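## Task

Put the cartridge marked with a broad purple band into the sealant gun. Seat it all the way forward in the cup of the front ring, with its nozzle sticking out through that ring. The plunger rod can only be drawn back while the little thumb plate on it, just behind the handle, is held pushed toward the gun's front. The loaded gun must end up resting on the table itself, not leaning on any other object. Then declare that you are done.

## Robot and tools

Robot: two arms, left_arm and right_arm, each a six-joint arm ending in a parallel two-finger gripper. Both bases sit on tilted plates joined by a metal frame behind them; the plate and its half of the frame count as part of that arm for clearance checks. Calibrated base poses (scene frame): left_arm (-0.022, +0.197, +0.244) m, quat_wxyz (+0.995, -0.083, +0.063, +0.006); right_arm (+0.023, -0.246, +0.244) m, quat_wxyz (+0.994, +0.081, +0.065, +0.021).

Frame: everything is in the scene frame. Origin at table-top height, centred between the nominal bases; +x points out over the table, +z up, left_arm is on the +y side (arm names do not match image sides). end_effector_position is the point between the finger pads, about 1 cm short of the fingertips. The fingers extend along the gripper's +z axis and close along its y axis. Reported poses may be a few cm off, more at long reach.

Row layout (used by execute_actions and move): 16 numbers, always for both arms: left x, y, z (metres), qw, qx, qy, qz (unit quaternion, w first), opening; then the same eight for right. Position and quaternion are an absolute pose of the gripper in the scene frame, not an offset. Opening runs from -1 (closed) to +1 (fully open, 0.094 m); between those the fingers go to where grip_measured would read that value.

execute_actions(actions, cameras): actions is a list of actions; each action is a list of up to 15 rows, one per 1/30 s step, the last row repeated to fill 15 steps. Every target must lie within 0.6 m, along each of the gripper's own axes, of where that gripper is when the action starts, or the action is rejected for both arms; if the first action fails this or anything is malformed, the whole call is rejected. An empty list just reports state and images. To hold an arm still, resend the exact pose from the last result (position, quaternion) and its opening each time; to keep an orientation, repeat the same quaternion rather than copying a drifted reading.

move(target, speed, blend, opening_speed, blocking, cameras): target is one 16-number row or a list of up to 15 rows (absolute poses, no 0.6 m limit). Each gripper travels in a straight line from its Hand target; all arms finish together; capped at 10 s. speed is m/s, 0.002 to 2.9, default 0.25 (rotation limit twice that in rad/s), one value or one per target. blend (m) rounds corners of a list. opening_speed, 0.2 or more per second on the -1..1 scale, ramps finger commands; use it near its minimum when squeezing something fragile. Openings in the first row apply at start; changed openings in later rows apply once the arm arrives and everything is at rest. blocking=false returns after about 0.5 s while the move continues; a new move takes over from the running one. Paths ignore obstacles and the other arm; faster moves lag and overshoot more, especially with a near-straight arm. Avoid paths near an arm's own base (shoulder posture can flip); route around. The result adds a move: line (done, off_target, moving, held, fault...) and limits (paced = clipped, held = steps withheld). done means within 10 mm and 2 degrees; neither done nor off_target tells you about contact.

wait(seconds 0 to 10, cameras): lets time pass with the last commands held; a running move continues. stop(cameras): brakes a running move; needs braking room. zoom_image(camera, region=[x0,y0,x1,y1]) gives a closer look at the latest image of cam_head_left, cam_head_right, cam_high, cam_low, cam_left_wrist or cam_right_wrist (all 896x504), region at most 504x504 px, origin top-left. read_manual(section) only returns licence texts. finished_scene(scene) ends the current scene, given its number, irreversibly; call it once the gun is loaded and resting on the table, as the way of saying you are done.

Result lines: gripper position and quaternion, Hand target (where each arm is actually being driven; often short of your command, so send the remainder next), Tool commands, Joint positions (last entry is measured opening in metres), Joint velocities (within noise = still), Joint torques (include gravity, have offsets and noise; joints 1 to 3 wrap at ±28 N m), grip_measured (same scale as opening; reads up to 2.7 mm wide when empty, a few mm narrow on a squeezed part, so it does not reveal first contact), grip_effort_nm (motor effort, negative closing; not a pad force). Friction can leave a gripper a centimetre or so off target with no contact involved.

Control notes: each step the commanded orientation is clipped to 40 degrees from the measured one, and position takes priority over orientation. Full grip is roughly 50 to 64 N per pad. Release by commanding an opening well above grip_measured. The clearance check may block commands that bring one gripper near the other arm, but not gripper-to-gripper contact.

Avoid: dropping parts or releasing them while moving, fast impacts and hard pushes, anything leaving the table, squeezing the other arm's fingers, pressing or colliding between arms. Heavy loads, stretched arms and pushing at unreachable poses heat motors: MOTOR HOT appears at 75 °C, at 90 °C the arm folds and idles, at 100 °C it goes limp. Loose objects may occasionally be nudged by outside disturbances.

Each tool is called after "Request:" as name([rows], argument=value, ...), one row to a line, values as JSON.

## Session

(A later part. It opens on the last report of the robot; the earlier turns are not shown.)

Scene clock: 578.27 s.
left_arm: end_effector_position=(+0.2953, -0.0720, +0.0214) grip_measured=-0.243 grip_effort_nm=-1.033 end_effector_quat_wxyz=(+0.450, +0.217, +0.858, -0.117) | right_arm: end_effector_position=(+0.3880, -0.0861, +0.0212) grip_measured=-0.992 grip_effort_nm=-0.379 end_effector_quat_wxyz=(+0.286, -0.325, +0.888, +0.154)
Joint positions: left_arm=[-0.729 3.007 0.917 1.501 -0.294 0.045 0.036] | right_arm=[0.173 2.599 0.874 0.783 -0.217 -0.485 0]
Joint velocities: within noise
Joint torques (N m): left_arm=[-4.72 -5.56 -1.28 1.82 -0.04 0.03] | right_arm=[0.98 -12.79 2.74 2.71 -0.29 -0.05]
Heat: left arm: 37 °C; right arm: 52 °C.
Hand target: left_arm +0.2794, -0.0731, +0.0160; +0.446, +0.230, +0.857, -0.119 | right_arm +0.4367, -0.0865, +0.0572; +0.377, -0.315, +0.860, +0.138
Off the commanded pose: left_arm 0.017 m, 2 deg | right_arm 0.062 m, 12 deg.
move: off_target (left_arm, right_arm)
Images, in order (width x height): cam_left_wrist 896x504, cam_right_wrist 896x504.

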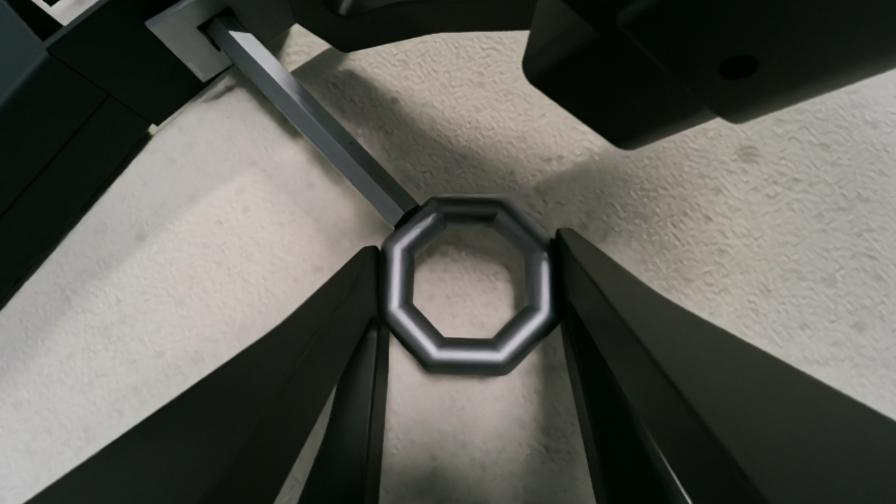

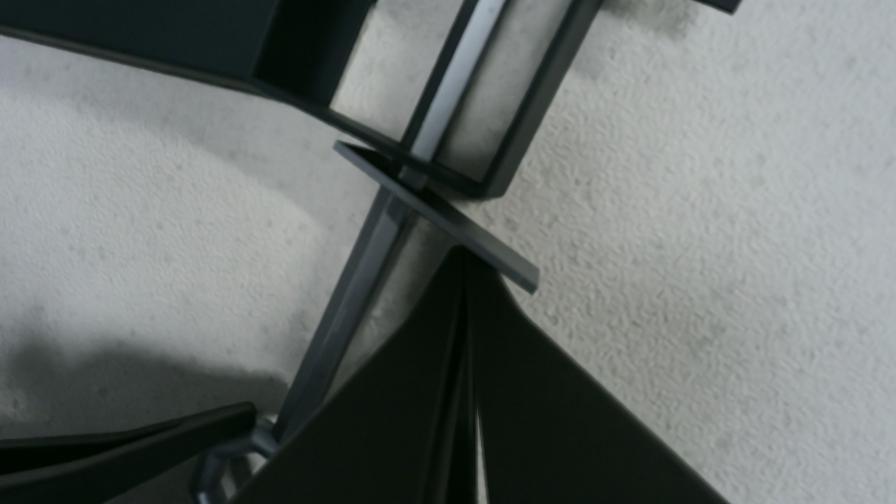

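Request:
move([
  [0.2915, -0.0725, 0.014, 0.4460, 0.2296, 0.8568, -0.1195, -0.6, 0.36, -0.11, 0.04, 0.3214, -0.3214, 0.8830, 0.1170, -1],
  [0.2915, -0.0725, 0.014, 0.4460, 0.2296, 0.8568, -0.1195, -0.6, 0.37, -0.17, 0.14, 0.3214, -0.3214, 0.8830, 0.1170, -1],
  [0.2915, -0.0725, 0.014, 0.4460, 0.2296, 0.8568, -0.1195, -0.6, 0.42, -0.13, 0.15, 0, 0.6428, 0.7660, 0, 1],
], speed=[0.06,0.15,0.3], cameras=["cam_left_wrist","cam_right_wrist","cam_high"])

Scene clock: 596.93 s.
left_arm: end_effector_position=(+0.2954, -0.0727, +0.0202) grip_measured=-0.243 grip_effort_nm=-1.023 end_effector_quat_wxyz=(+0.450, +0.219, +0.858, -0.117) | right_arm: end_effector_position=(+0.4192, -0.1287, +0.1518) grip_measured=+0.997 grip_effort_nm=0.168 end_effector_quat_wxyz=(+0.005, +0.638, +0.770, +0.006)
Joint positions: left_arm=[-0.728 3.011 0.922 1.501 -0.292 0.05 0.036] | right_arm=[0.292 2.242 1.429 -0.666 0.196 1.708 0.094]
Joint velocities: within noise
Joint torques (N m): left_arm=[-1.85 -6.53 0.8 1.58 0.18 0.2] | right_arm=[1.92 -9.61 7.19 0.03 0 0.12]
Heat: left arm: 37 °C; right arm: 53 °C.
Hand target: left_arm +0.2913, -0.0724, +0.0141; +0.446, +0.229, +0.857, -0.119 | right_arm +0.4199, -0.1300, +0.1500; +0.000, +0.643, +0.766, +0.000
Off the commanded pose: left_arm 0.007 m, 1 deg | right_arm 0.002 m, 1 deg.
move: done
Images, in order (width x height): cam_high 896x504, cam_left_wrist 896x504, cam_right_wrist 896x504.

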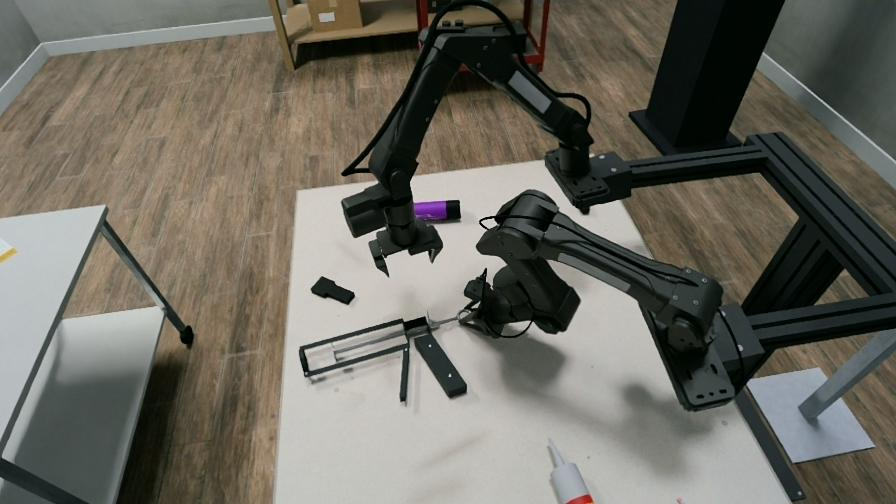

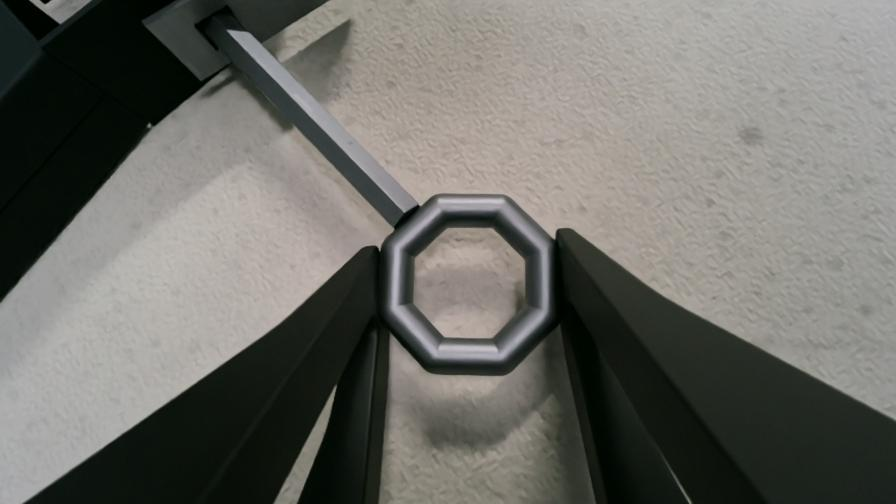

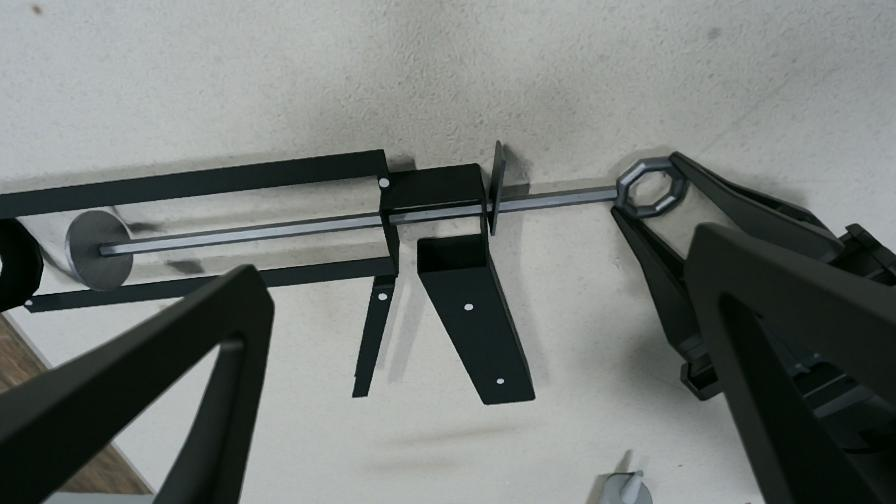

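Request:
move([
  [0.2915, -0.0725, 0.014, 0.4460, 0.2296, 0.8568, -0.1195, -0.6, 0.421, -0.0714, 0.085, 0, 0.6280, 0.7782, 0, 1],
], speed=[0.15], cameras=["cam_left_wrist","cam_right_wrist"])

Scene clock: 612.87 s.
left_arm: end_effector_position=(+0.2954, -0.0727, +0.0202) grip_measured=-0.243 grip_effort_nm=-1.033 end_effector_quat_wxyz=(+0.450, +0.219, +0.858, -0.117) | right_arm: end_effector_position=(+0.4158, -0.0787, +0.0856) grip_measured=+0.997 grip_effort_nm=0.168 end_effector_quat_wxyz=(-0.006, +0.627, +0.779, -0.007)
Joint positions: left_arm=[-0.728 3.011 0.922 1.501 -0.292 0.05 0.036] | right_arm=[0.371 2.498 1.568 -0.599 0.196 1.767 0.094]
Joint velocities: within noise
Joint torques (N m): left_arm=[-1.78 -6.39 0.75 1.53 0.18 0.22] | right_arm=[3.66 -10.77 6.49 0.3 0.07 0.15]
Heat: left arm: 36 °C; right arm: 54 °C.
Hand target: left_arm +0.2913, -0.0724, +0.0141; +0.446, +0.229, +0.857, -0.119 | right_arm +0.4209, -0.0715, +0.0852; +0.000, +0.628, +0.778, +0.000
Off the commanded pose: left_arm 0.007 m, 1 deg | right_arm 0.009 m, 1 deg.
move: done
Images, in order (width x height): cam_left_wrist 896x504, cam_right_wrist 896x504.

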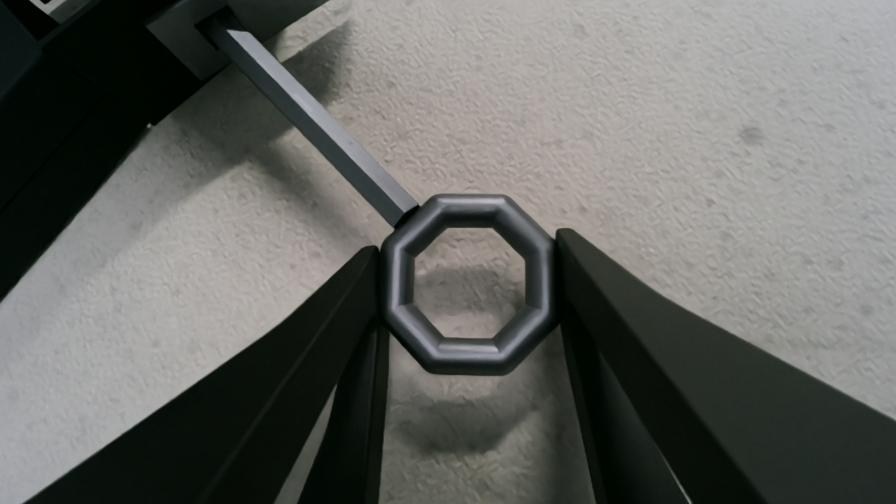

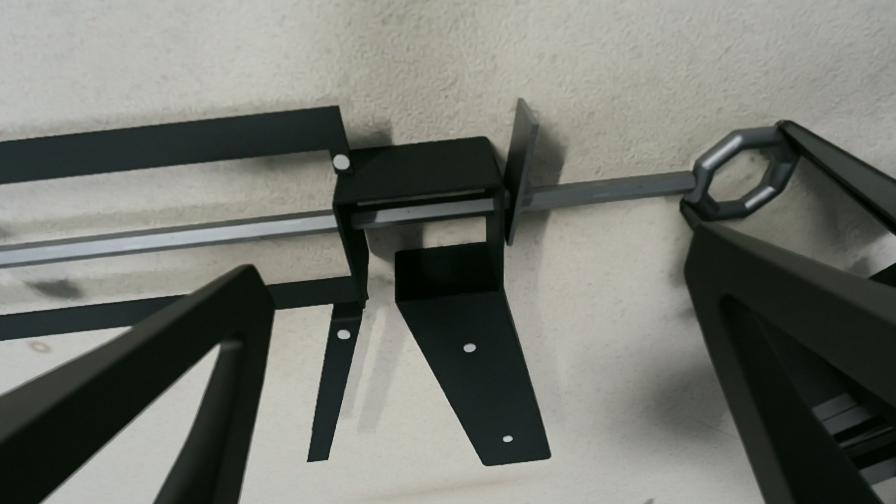

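Request:
move([
  [0.2915, -0.0725, 0.014, 0.4460, 0.2296, 0.8568, -0.1195, -0.6, 0.426, -0.065, 0.052, 0, 0.6280, 0.7782, 0, 1],
], speed=[0.1], cameras=["cam_left_wrist","cam_right_wrist"])

Scene clock: 622.83 s.
left_arm: end_effector_position=(+0.2954, -0.0727, +0.0202) grip_measured=-0.243 grip_effort_nm=-1.028 end_effector_quat_wxyz=(+0.450, +0.219, +0.858, -0.117) | right_arm: end_effector_position=(+0.4204, -0.0697, +0.0537) grip_measured=+0.997 grip_effort_nm=0.168 end_effector_quat_wxyz=(-0.006, +0.627, +0.779, -0.007)
Joint positions: left_arm=[-0.728 3.011 0.922 1.501 -0.292 0.05 0.036] | right_arm=[0.371 2.609 1.637 -0.557 0.196 1.767 0.094]
Joint velocities: within noise
Joint torques (N m): left_arm=[-1.8 -6.39 0.84 1.57 0.16 0.2] | right_arm=[3.15 -11.07 6.27 0.31 0.04 0.05]
Heat: left arm: 36 °C; right arm: 54 °C.
Hand target: left_arm +0.2913, -0.0724, +0.0141; +0.446, +0.229, +0.857, -0.119 | right_arm +0.4258, -0.0651, +0.0521; +0.000, +0.628, +0.778, +0.000
Off the commanded pose: left_arm 0.007 m, 1 deg | right_arm 0.007 m, 1 deg.
move: done
Images, in order (width x height): cam_left_wrist 896x504, cam_right_wrist 896x504.

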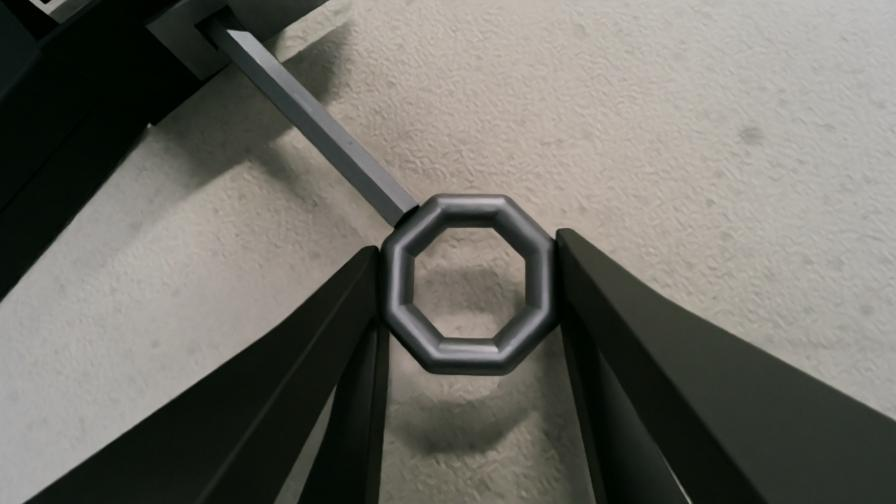

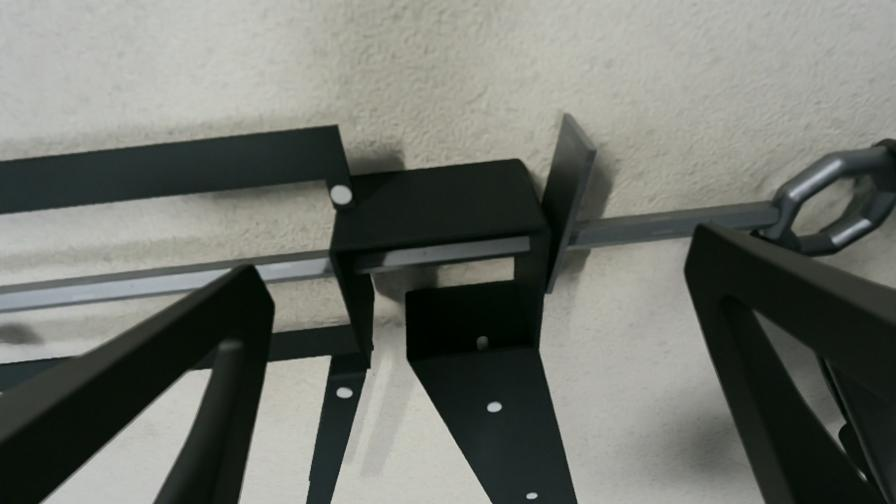

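Request:
move([
  [0.2915, -0.0725, 0.014, 0.4460, 0.2296, 0.8568, -0.1195, -0.6, 0.426, -0.066, 0.031, 0, 0.6280, 0.7782, 0, 1],
], speed=[0.06], cameras=["cam_left_wrist","cam_right_wrist"])

Scene clock: 628.10 s.
left_arm: end_effector_position=(+0.2954, -0.0727, +0.0202) grip_measured=-0.243 grip_effort_nm=-1.028 end_effector_quat_wxyz=(+0.450, +0.219, +0.858, -0.117) | right_arm: end_effector_position=(+0.4208, -0.0661, +0.0361) grip_measured=+0.997 grip_effort_nm=0.168 end_effector_quat_wxyz=(-0.004, +0.626, +0.780, -0.004)
Joint positions: left_arm=[-0.728 3.011 0.922 1.501 -0.292 0.05 0.036] | right_arm=[0.371 2.66 1.656 -0.517 0.196 1.761 0.094]
Joint velocities: within noise
Joint torques (N m): left_arm=[-1.89 -6.52 0.85 1.57 0.14 0.18] | right_arm=[2.33 -10.77 6.16 0.32 0.05 0.02]
Heat: left arm: 36 °C; right arm: 54 °C.
Hand target: left_arm +0.2913, -0.0724, +0.0141; +0.446, +0.229, +0.857, -0.119 | right_arm +0.4259, -0.0660, +0.0312; +0.000, +0.628, +0.778, +0.000
Off the commanded pose: left_arm 0.007 m, 1 deg | right_arm 0.007 m, 1 deg.
move: done
Images, in order (width x height): cam_left_wrist 896x504, cam_right_wrist 896x504.

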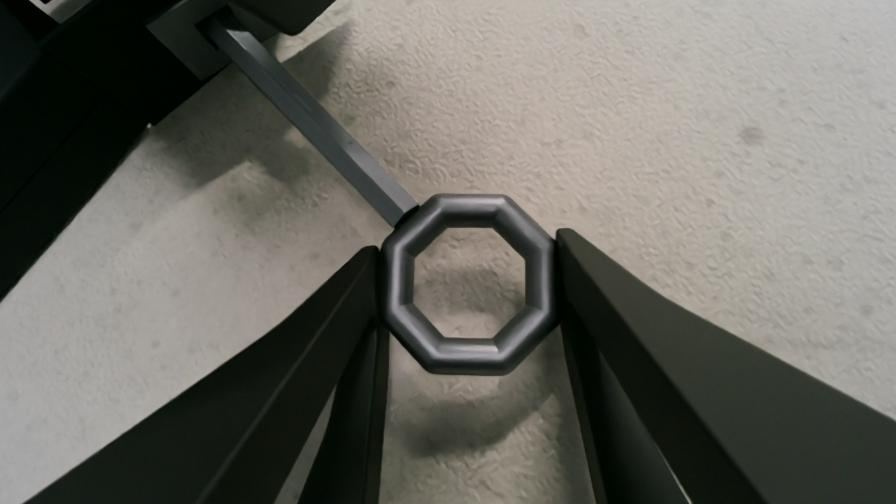

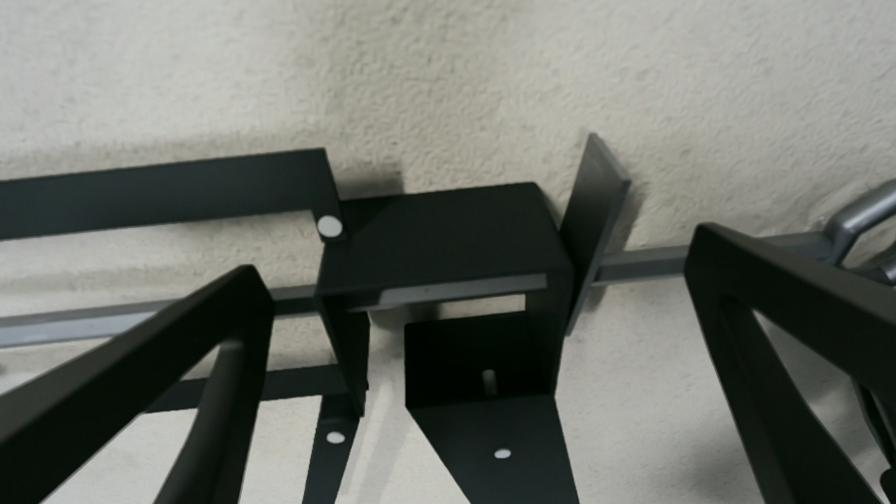

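Request:
move([
  [0.2915, -0.0725, 0.014, 0.4460, 0.2296, 0.8568, -0.1195, -0.6, 0.428, -0.066, 0.026, 0, 0.6280, 0.7782, 0, 1],
  [0.2915, -0.0725, 0.014, 0.4460, 0.2296, 0.8568, -0.1195, -0.6, 0.428, -0.066, 0.026, 0, 0.6280, 0.7782, 0, 0.2],
], speed=[0.06,0.05], opening_speed=0.5, cameras=["cam_left_wrist","cam_right_wrist"])

Scene clock: 635.73 s.
left_arm: end_effector_position=(+0.2955, -0.0727, +0.0203) grip_measured=-0.243 grip_effort_nm=-1.028 end_effector_quat_wxyz=(+0.450, +0.219, +0.858, -0.117) | right_arm: end_effector_position=(+0.4244, -0.0675, +0.0308) grip_measured=+0.207 grip_effort_nm=-0.344 end_effector_quat_wxyz=(-0.003, +0.627, +0.779, -0.003)
Joint positions: left_arm=[-0.728 3.011 0.923 1.501 -0.291 0.05 0.036] | right_arm=[0.363 2.68 1.678 -0.516 0.197 1.755 0.057]
Joint velocities: within noise
Joint torques (N m): left_arm=[-1.74 -6.37 0.68 1.57 0.12 0.17] | right_arm=[2.63 -10.99 5.98 0.33 0.06 0]
Heat: left arm: 36 °C; right arm: 54 °C.
Hand target: left_arm +0.2914, -0.0724, +0.0141; +0.446, +0.229, +0.857, -0.119 | right_arm +0.4279, -0.0662, +0.0261; +0.000, +0.628, +0.778, +0.000
Off the commanded pose: left_arm 0.007 m, 1 deg | right_arm 0.006 m, 1 deg.
move: done
Images, in order (width x height): cam_left_wrist 896x504, cam_right_wrist 896x504.

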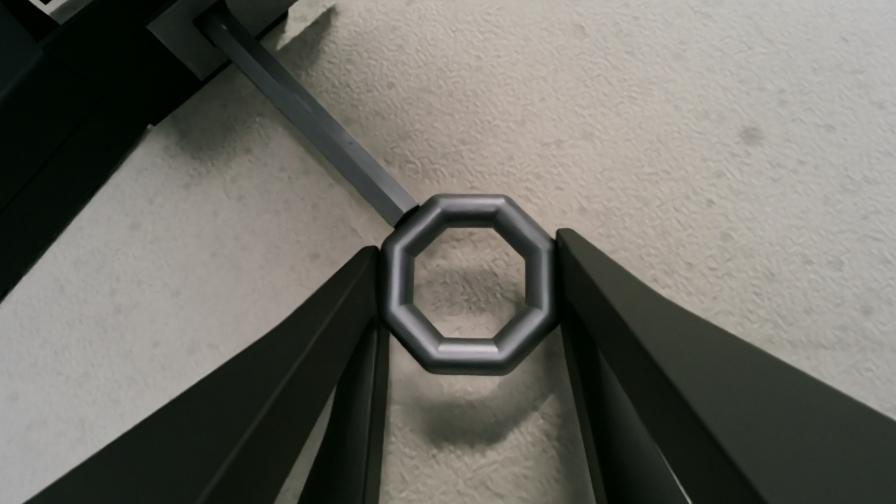

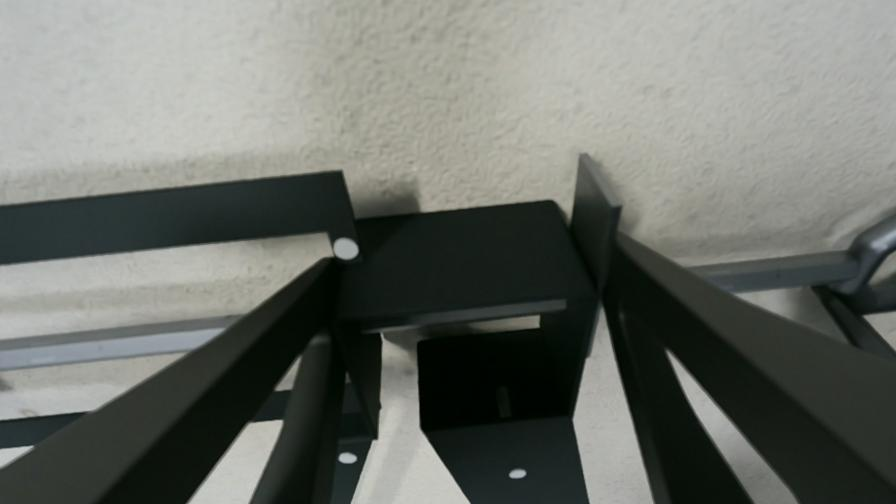

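Request:
move([
  [0.2915, -0.0725, 0.014, 0.4460, 0.2296, 0.8568, -0.1195, -0.6, 0.428, -0.066, 0.026, 0, 0.6280, 0.7782, 0, 0.0],
], speed=[0.06], opening_speed=0.4, cameras=["cam_right_wrist"])

Scene clock: 638.70 s.
left_arm: end_effector_position=(+0.2955, -0.0727, +0.0203) grip_measured=-0.243 grip_effort_nm=-1.033 end_effector_quat_wxyz=(+0.450, +0.220, +0.858, -0.117) | right_arm: end_effector_position=(+0.4247, -0.0675, +0.0308) grip_measured=+0.152 grip_effort_nm=-1.004 end_effector_quat_wxyz=(-0.003, +0.626, +0.779, -0.003)
Joint positions: left_arm=[-0.728 3.011 0.923 1.501 -0.291 0.051 0.036] | right_arm=[0.363 2.68 1.678 -0.515 0.197 1.754 0.054]
Joint velocities: within noise
Joint torques (N m): left_arm=[-1.85 -6.34 0.73 1.54 0.17 0.18] | right_arm=[2.61 -10.91 5.98 0.32 0 0.01]
Heat: left arm: 36 °C; right arm: 55 °C.
Hand target: left_arm +0.2914, -0.0724, +0.0141; +0.446, +0.229, +0.857, -0.119 | right_arm +0.4279, -0.0661, +0.0261; +0.000, +0.628, +0.778, +0.000
Off the commanded pose: left_arm 0.007 m, 1 deg | right_arm 0.006 m, 1 deg.
move: done
Images, in order (width x height): cam_right_wrist 896x504.

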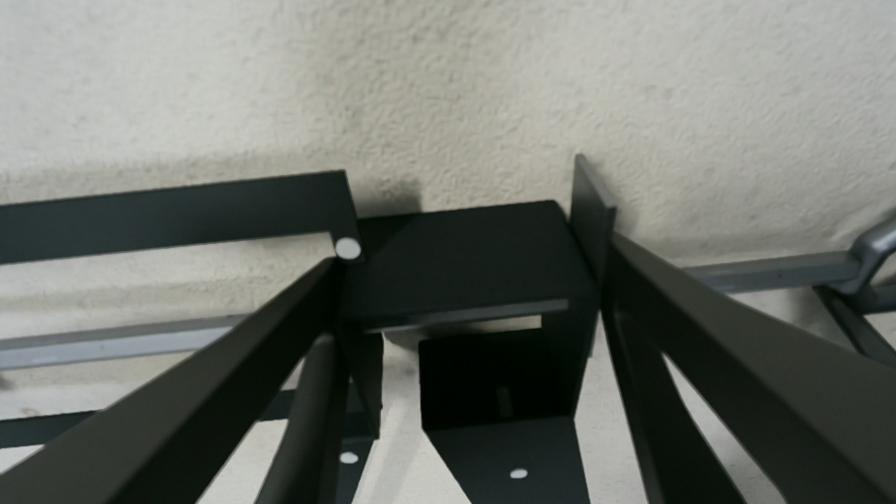

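Request:
move([
  [0.2425, -0.083, 0.016, 0.4460, 0.2296, 0.8568, -0.1195, -0.6, 0.428, -0.066, 0.026, 0, 0.6280, 0.7782, 0, 0.0],
], speed=[0.06], cameras=["cam_left_wrist","cam_right_wrist"])

Scene clock: 642.73 s.
left_arm: end_effector_position=(+0.2574, -0.0808, +0.0178) grip_measured=-0.243 grip_effort_nm=-1.033 end_effector_quat_wxyz=(+0.438, +0.214, +0.866, -0.107) | right_arm: end_effector_position=(+0.4238, -0.0678, +0.0308) grip_measured=+0.151 grip_effort_nm=-1.004 end_effector_quat_wxyz=(-0.004, +0.620, +0.785, -0.005)
Joint positions: left_arm=[-0.861 3.035 0.881 1.504 -0.419 -0.05 0.036] | right_arm=[0.363 2.68 1.678 -0.519 0.197 1.737 0.054]
Joint velocities: within noise
Joint torques (N m): left_arm=[-4.59 -4.82 -1.58 2.11 0.08 0.17] | right_arm=[2.7 -10.95 5.87 0.34 0.03 0.19]
Heat: left arm: 36 °C; right arm: 55 °C.
Hand target: left_arm +0.2429, -0.0828, +0.0162; +0.443, +0.230, +0.858, -0.118 | right_arm +0.4279, -0.0661, +0.0261; +0.000, +0.628, +0.778, +0.000
Off the commanded pose: left_arm 0.015 m, 3 deg | right_arm 0.007 m, 1 deg.
joint sent to its limit (left arm) — joint 4 (wrist pitch), upper limit. The joint targets still meet the commanded pose.
move: off_target (left_arm)
Images, in order (width x height): cam_left_wrist 896x504, cam_right_wrist 896x504.

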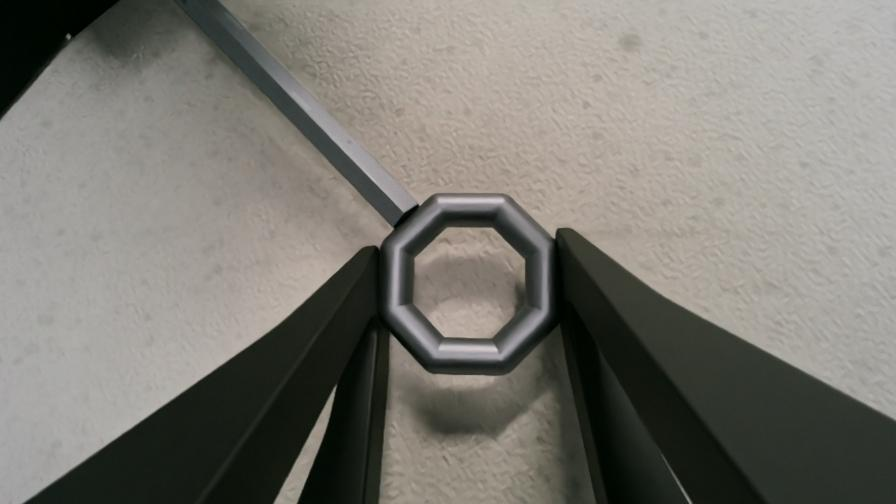

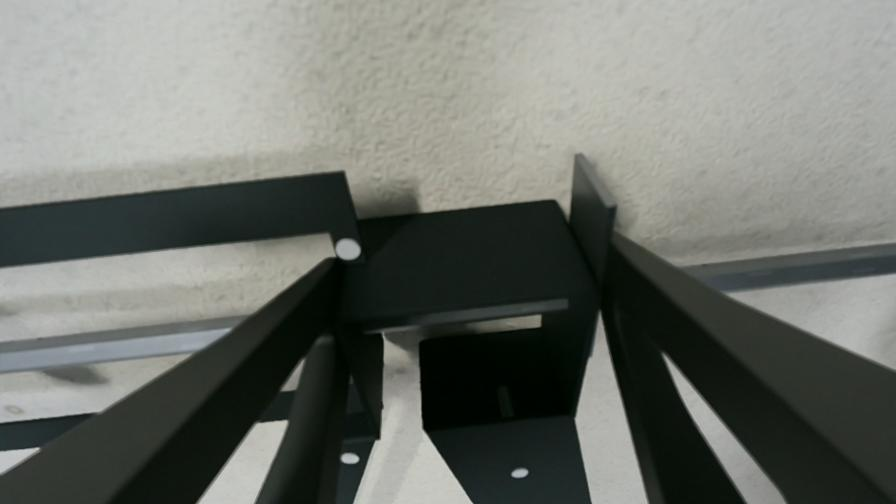

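Request:
move([
  [0.19, -0.0945, 0.016, 0.3890, 0.2370, 0.8830, -0.1042, -0.6, 0.428, -0.066, 0.026, 0, 0.6280, 0.7782, 0, 0.0],
], speed=[0.06], cameras=["cam_left_wrist","cam_right_wrist","cam_head_left"])

Scene clock: 649.60 s.
left_arm: end_effector_position=(+0.2050, -0.0890, +0.0159) grip_measured=-0.244 grip_effort_nm=-1.028 end_effector_quat_wxyz=(+0.412, +0.212, +0.881, -0.101) | right_arm: end_effector_position=(+0.4220, -0.0667, +0.0308) grip_measured=+0.151 grip_effort_nm=-1.004 end_effector_quat_wxyz=(-0.009, +0.620, +0.785, -0.004)
Joint positions: left_arm=[-1.046 3.029 0.826 1.419 -0.555 -0.23 0.036] | right_arm=[0.363 2.68 1.678 -0.524 0.187 1.739 0.054]
Joint velocities: within noise
Joint torques (N m): left_arm=[-5.14 -9.81 -2.26 0.84 0.11 -0.1] | right_arm=[2.66 -10.99 5.9 0.39 0.14 0.17]
Heat: left arm: 36 °C; right arm: 57 °C.
Hand target: left_arm +0.1902, -0.0938, +0.0159; +0.391, +0.237, +0.883, -0.105 | right_arm +0.4279, -0.0661, +0.0262; +0.000, +0.628, +0.778, +0.000
Off the commanded pose: left_arm 0.016 m, 4 deg | right_arm 0.008 m, 2 deg.
move: off_target (left_arm)
Images, in order (width x height): cam_head_left 896x504, cam_left_wrist 896x504, cam_right_wrist 896x504.

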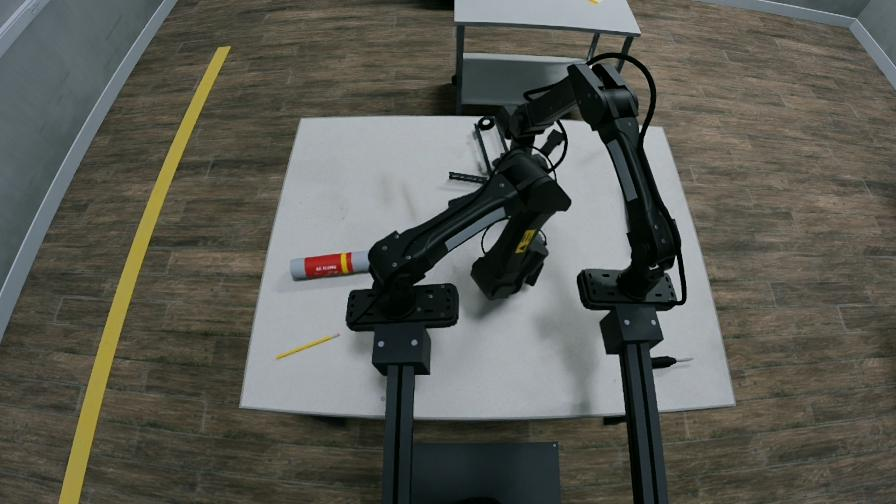

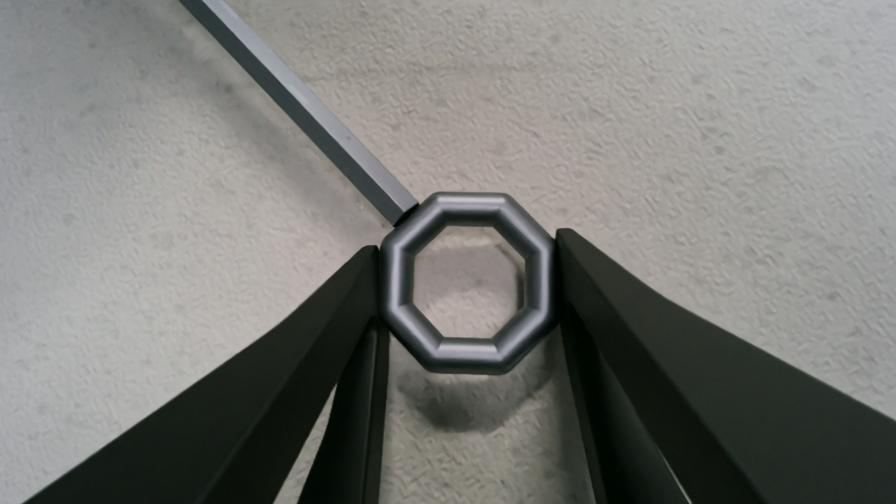

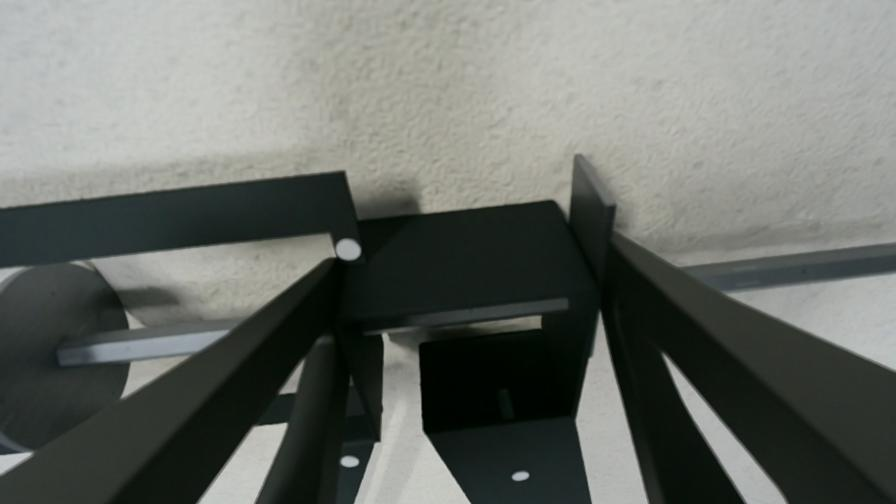

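Request:
move([
  [0.142, -0.106, 0.016, 0.3303, 0.2432, 0.9077, -0.0885, -0.6, 0.428, -0.066, 0.026, 0, 0.6280, 0.7782, 0, 0.0],
], speed=[0.05], cameras=["cam_left_wrist","cam_right_wrist","cam_head_left"])

Scene clock: 663.10 s.
left_arm: end_effector_position=(+0.1612, -0.0979, +0.0168) grip_measured=-0.244 grip_effort_nm=-1.028 end_effector_quat_wxyz=(+0.360, +0.215, +0.904, -0.079) | right_arm: end_effector_position=(+0.4229, -0.0643, +0.0320) grip_measured=+0.151 grip_effort_nm=-1.004 end_effector_quat_wxyz=(-0.014, +0.616, +0.788, -0.001)
Joint positions: left_arm=[-1.213 2.927 0.812 1.097 -0.636 -0.467 0.036] | right_arm=[0.363 2.68 1.684 -0.528 0.176 1.729 0.054]
Joint velocities: within noise
Joint torques (N m): left_arm=[-5.59 -10.02 -0.65 0.53 0.3 -0.21] | right_arm=[2.66 -10.93 5.34 0.44 0.21 0.27]
Heat: left arm: 38 °C; right arm: 58 °C.
Hand target: left_arm +0.1423, -0.1046, +0.0160; +0.332, +0.243, +0.907, -0.089 | right_arm +0.4279, -0.0661, +0.0262; +0.000, +0.628, +0.778, +0.000
Off the commanded pose: left_arm 0.021 m, 5 deg | right_arm 0.008 m, 2 deg.
move: off_target (left_arm)
Images, in order (width x height): cam_head_left 896x504, cam_left_wrist 896x504, cam_right_wrist 896x504.

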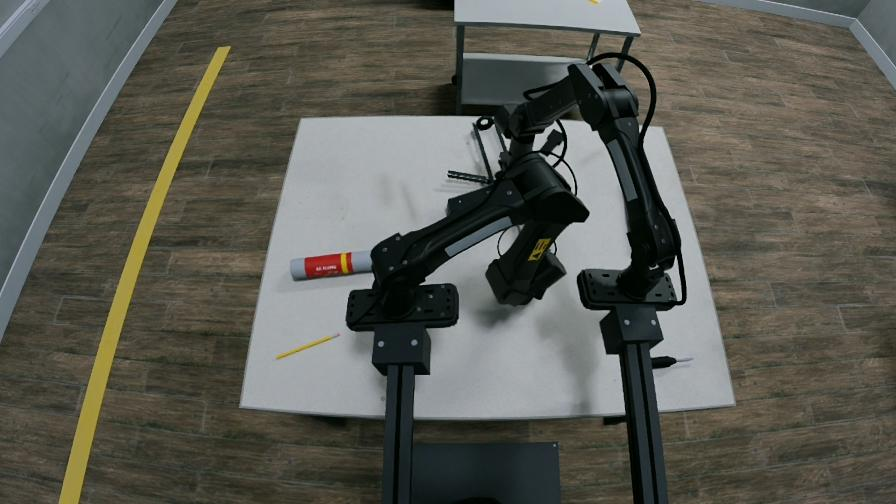

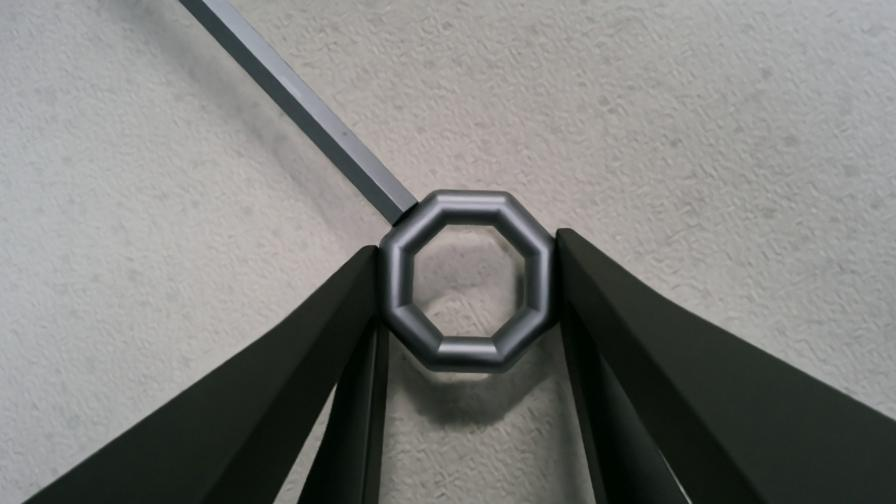

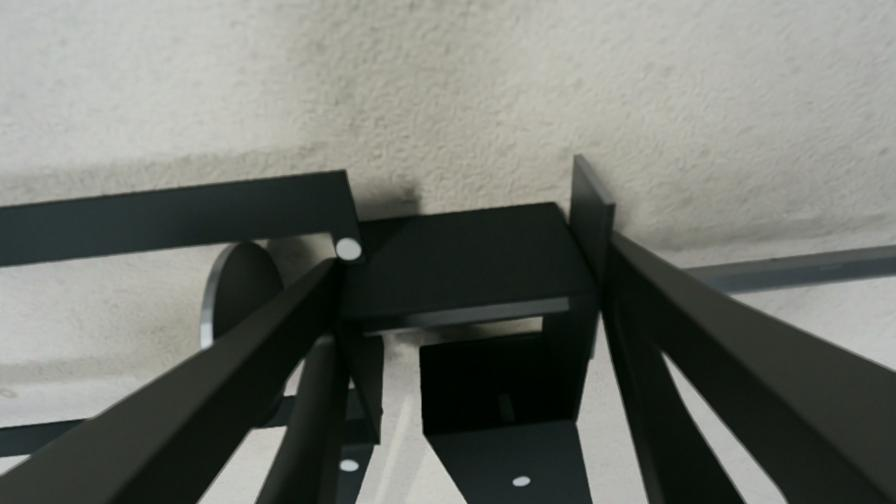

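Request:
move([
  [0.145, -0.106, 0.016, 0.3303, 0.2432, 0.9077, -0.0885, 0.1, 0.428, -0.066, 0.026, 0, 0.6280, 0.7782, 0, 0.3],
  [0.145, -0.106, 0.016, 0.3303, 0.2432, 0.9077, -0.0885, 0.1, 0.428, -0.066, 0.095, 0, 0.6280, 0.7782, 0, 0.3],
  [0.15, -0.06, 0.12, 0.3303, 0.2432, 0.9077, -0.0885, 0.1, 0.440, -0.064, 0.095, 0, 0.6280, 0.7782, 0, 1],
], speed=[0.05,0.1,0.15], cameras=["cam_left_wrist","cam_right_wrist","cam_head_left"])

Scene clock: 672.77 s.
left_arm: end_effector_position=(+0.1472, -0.0569, +0.1123) grip_measured=+0.097 grip_effort_nm=0.139 end_effector_quat_wxyz=(+0.326, +0.247, +0.909, -0.083) | right_arm: end_effector_position=(+0.4323, -0.0680, +0.0811) grip_measured=+0.997 grip_effort_nm=0.168 end_effector_quat_wxyz=(-0.013, +0.633, +0.774, -0.005)
Joint positions: left_arm=[-1.238 2.415 0.444 0.888 -0.577 -0.473 0.052] | right_arm=[0.371 2.569 1.699 -0.661 0.18 1.78 0.094]
Joint velocities: within noise
Joint torques (N m): left_arm=[-1.32 -8.55 0.75 1 -0.16 0.02] | right_arm=[4.1 -14.28 6.75 -0.04 0.2 -0.02]
Heat: left arm: 39 °C; right arm: 60 °C.
Hand target: left_arm +0.1501, -0.0600, +0.1198; +0.331, +0.243, +0.908, -0.089 | right_arm +0.4398, -0.0640, +0.0948; +0.000, +0.628, +0.778, +0.000
Off the commanded pose: left_arm 0.009 m, 1 deg | right_arm 0.016 m, 2 deg.
move: off_target (right_arm); target 3's new opening was sent with right_arm's hand 0.016 m and 2 deg from that target
Images, in order (width x height): cam_head_left 896x504, cam_left_wrist 896x504, cam_right_wrist 896x504.

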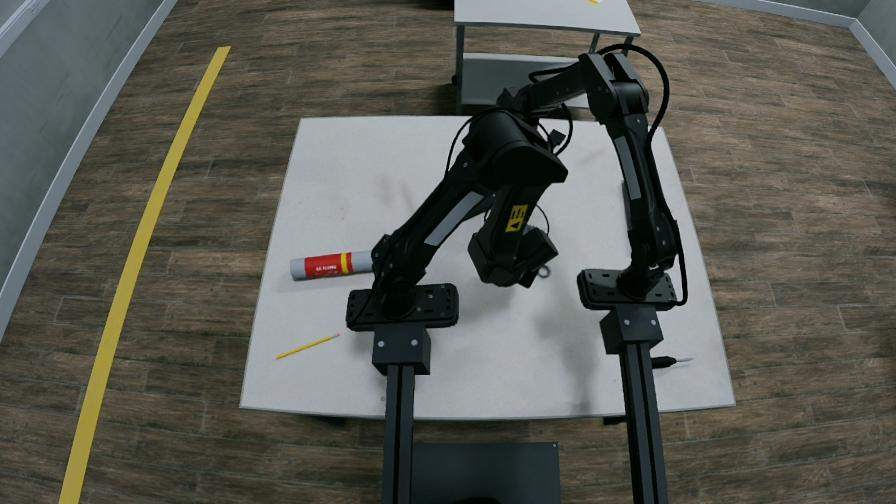

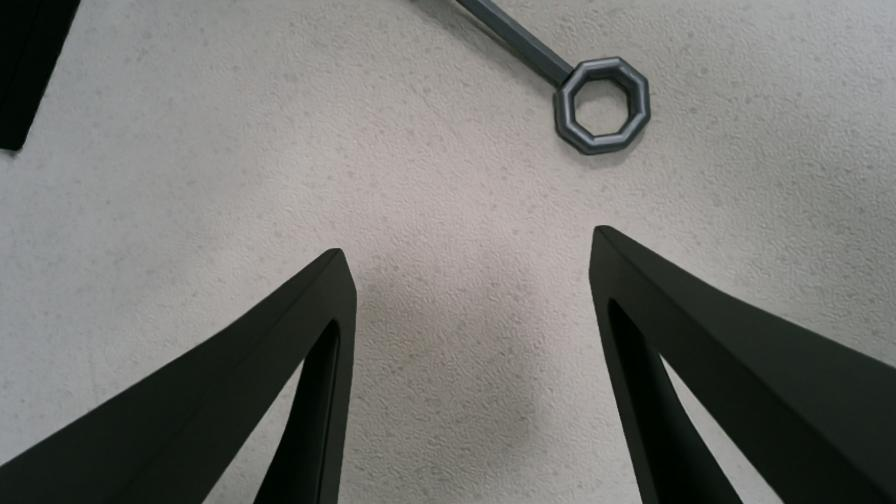

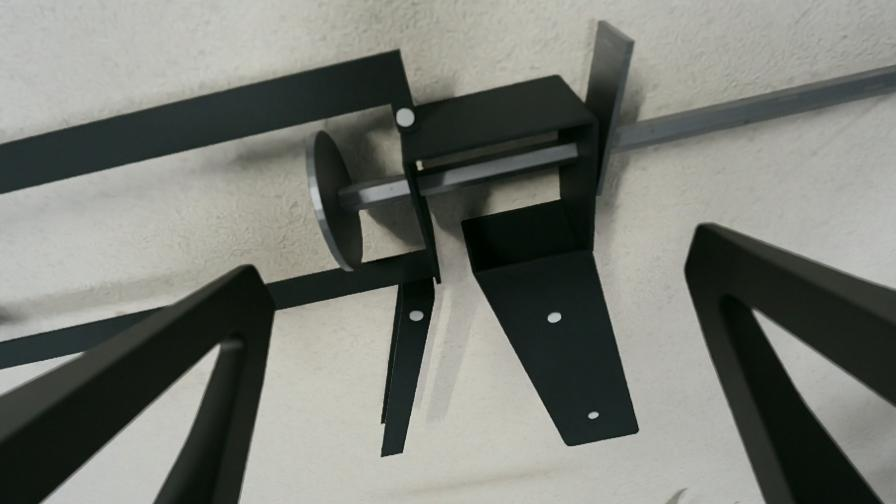

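Request:
move([
  [0.18, 0.05, 0.2, 0.3303, 0.2432, 0.9077, -0.0885, 0.1, 0.437, -0.070, 0.064, 0, 0.5913, 0.8064, 0, 1],
], speed=[0.1], cameras=["cam_right_wrist"])

Scene clock: 686.27 s.
left_arm: end_effector_position=(+0.1751, +0.0526, +0.1947) grip_measured=+0.097 grip_effort_nm=0.144 end_effector_quat_wxyz=(+0.323, +0.245, +0.910, -0.084) | right_arm: end_effector_position=(+0.4372, -0.0639, +0.0720) grip_measured=+0.997 grip_effort_nm=0.168 end_effector_quat_wxyz=(-0.006, +0.589, +0.808, +0.008)
Joint positions: left_arm=[-0.879 1.566 0.059 0.578 -0.38 -0.141 0.052] | right_arm=[0.371 2.591 1.699 -0.611 0.18 1.666 0.094]
Joint velocities: within noise
Joint torques (N m): left_arm=[-0.16 -3.9 4.31 1.18 -0.05 0.14] | right_arm=[2.13 -11.11 4.82 0.37 0.2 0]
Heat: left arm: 38 °C; right arm: 61 °C.
Hand target: left_arm +0.1800, +0.0501, +0.1999; +0.331, +0.243, +0.908, -0.088 | right_arm +0.4368, -0.0700, +0.0642; +0.000, +0.591, +0.806, +0.000
Off the commanded pose: left_arm 0.008 m, 1 deg | right_arm 0.010 m, 1 deg.
move: done
Images, in order (width x height): cam_right_wrist 896x504.

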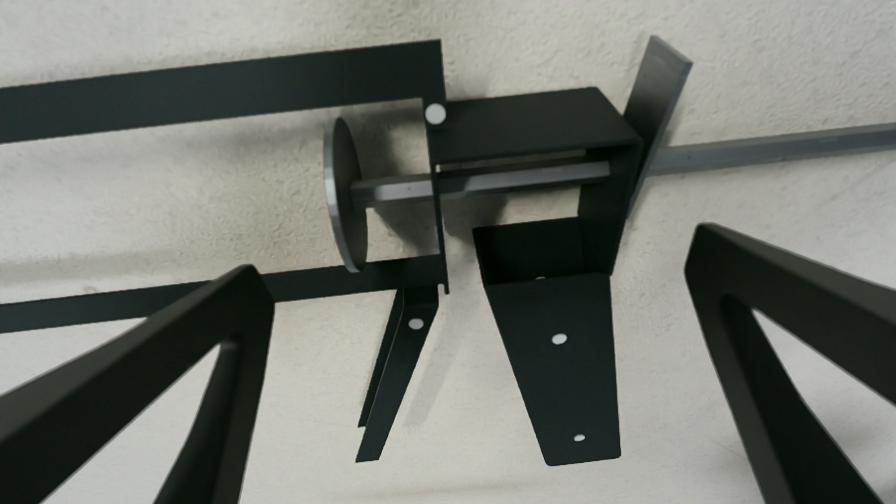

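Request:
move([
  [0.18, 0.05, 0.2, 0.3303, 0.2432, 0.9077, -0.0885, 0.1, 0.431, -0.079, 0.052, 0, 0.5828, 0.8126, 0, 1],
], speed=[0.08], cameras=["cam_right_wrist"])

Scene clock: 698.43 s.
left_arm: end_effector_position=(+0.1749, +0.0526, +0.1945) grip_measured=+0.097 grip_effort_nm=0.144 end_effector_quat_wxyz=(+0.322, +0.245, +0.910, -0.084) | right_arm: end_effector_position=(+0.4336, -0.0737, +0.0605) grip_measured=+0.997 grip_effort_nm=0.168 end_effector_quat_wxyz=(-0.005, +0.582, +0.813, +0.009)
Joint positions: left_arm=[-0.879 1.566 0.059 0.577 -0.379 -0.14 0.052] | right_arm=[0.349 2.593 1.651 -0.554 0.18 1.626 0.094]
Joint velocities: within noise
Joint torques (N m): left_arm=[-0.24 -4.01 4.26 1.17 -0.01 0.15] | right_arm=[2.29 -11.06 4.3 0.41 0.18 -0.05]
Heat: left arm: 37 °C; right arm: 61 °C.
Hand target: left_arm +0.1800, +0.0500, +0.1999; +0.331, +0.243, +0.908, -0.088 | right_arm +0.4309, -0.0790, +0.0522; +0.000, +0.583, +0.813, +0.000
Off the commanded pose: left_arm 0.008 m, 1 deg | right_arm 0.010 m, 1 deg.
move: done
Images, in order (width x height): cam_right_wrist 896x504.

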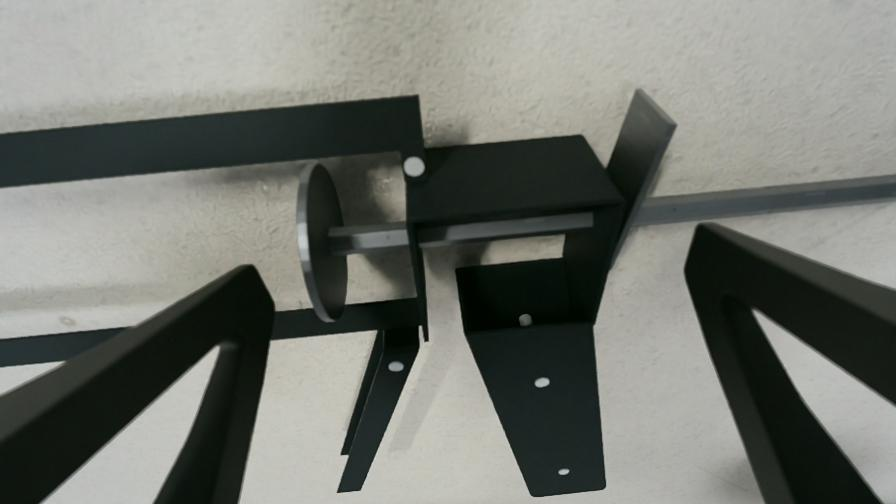

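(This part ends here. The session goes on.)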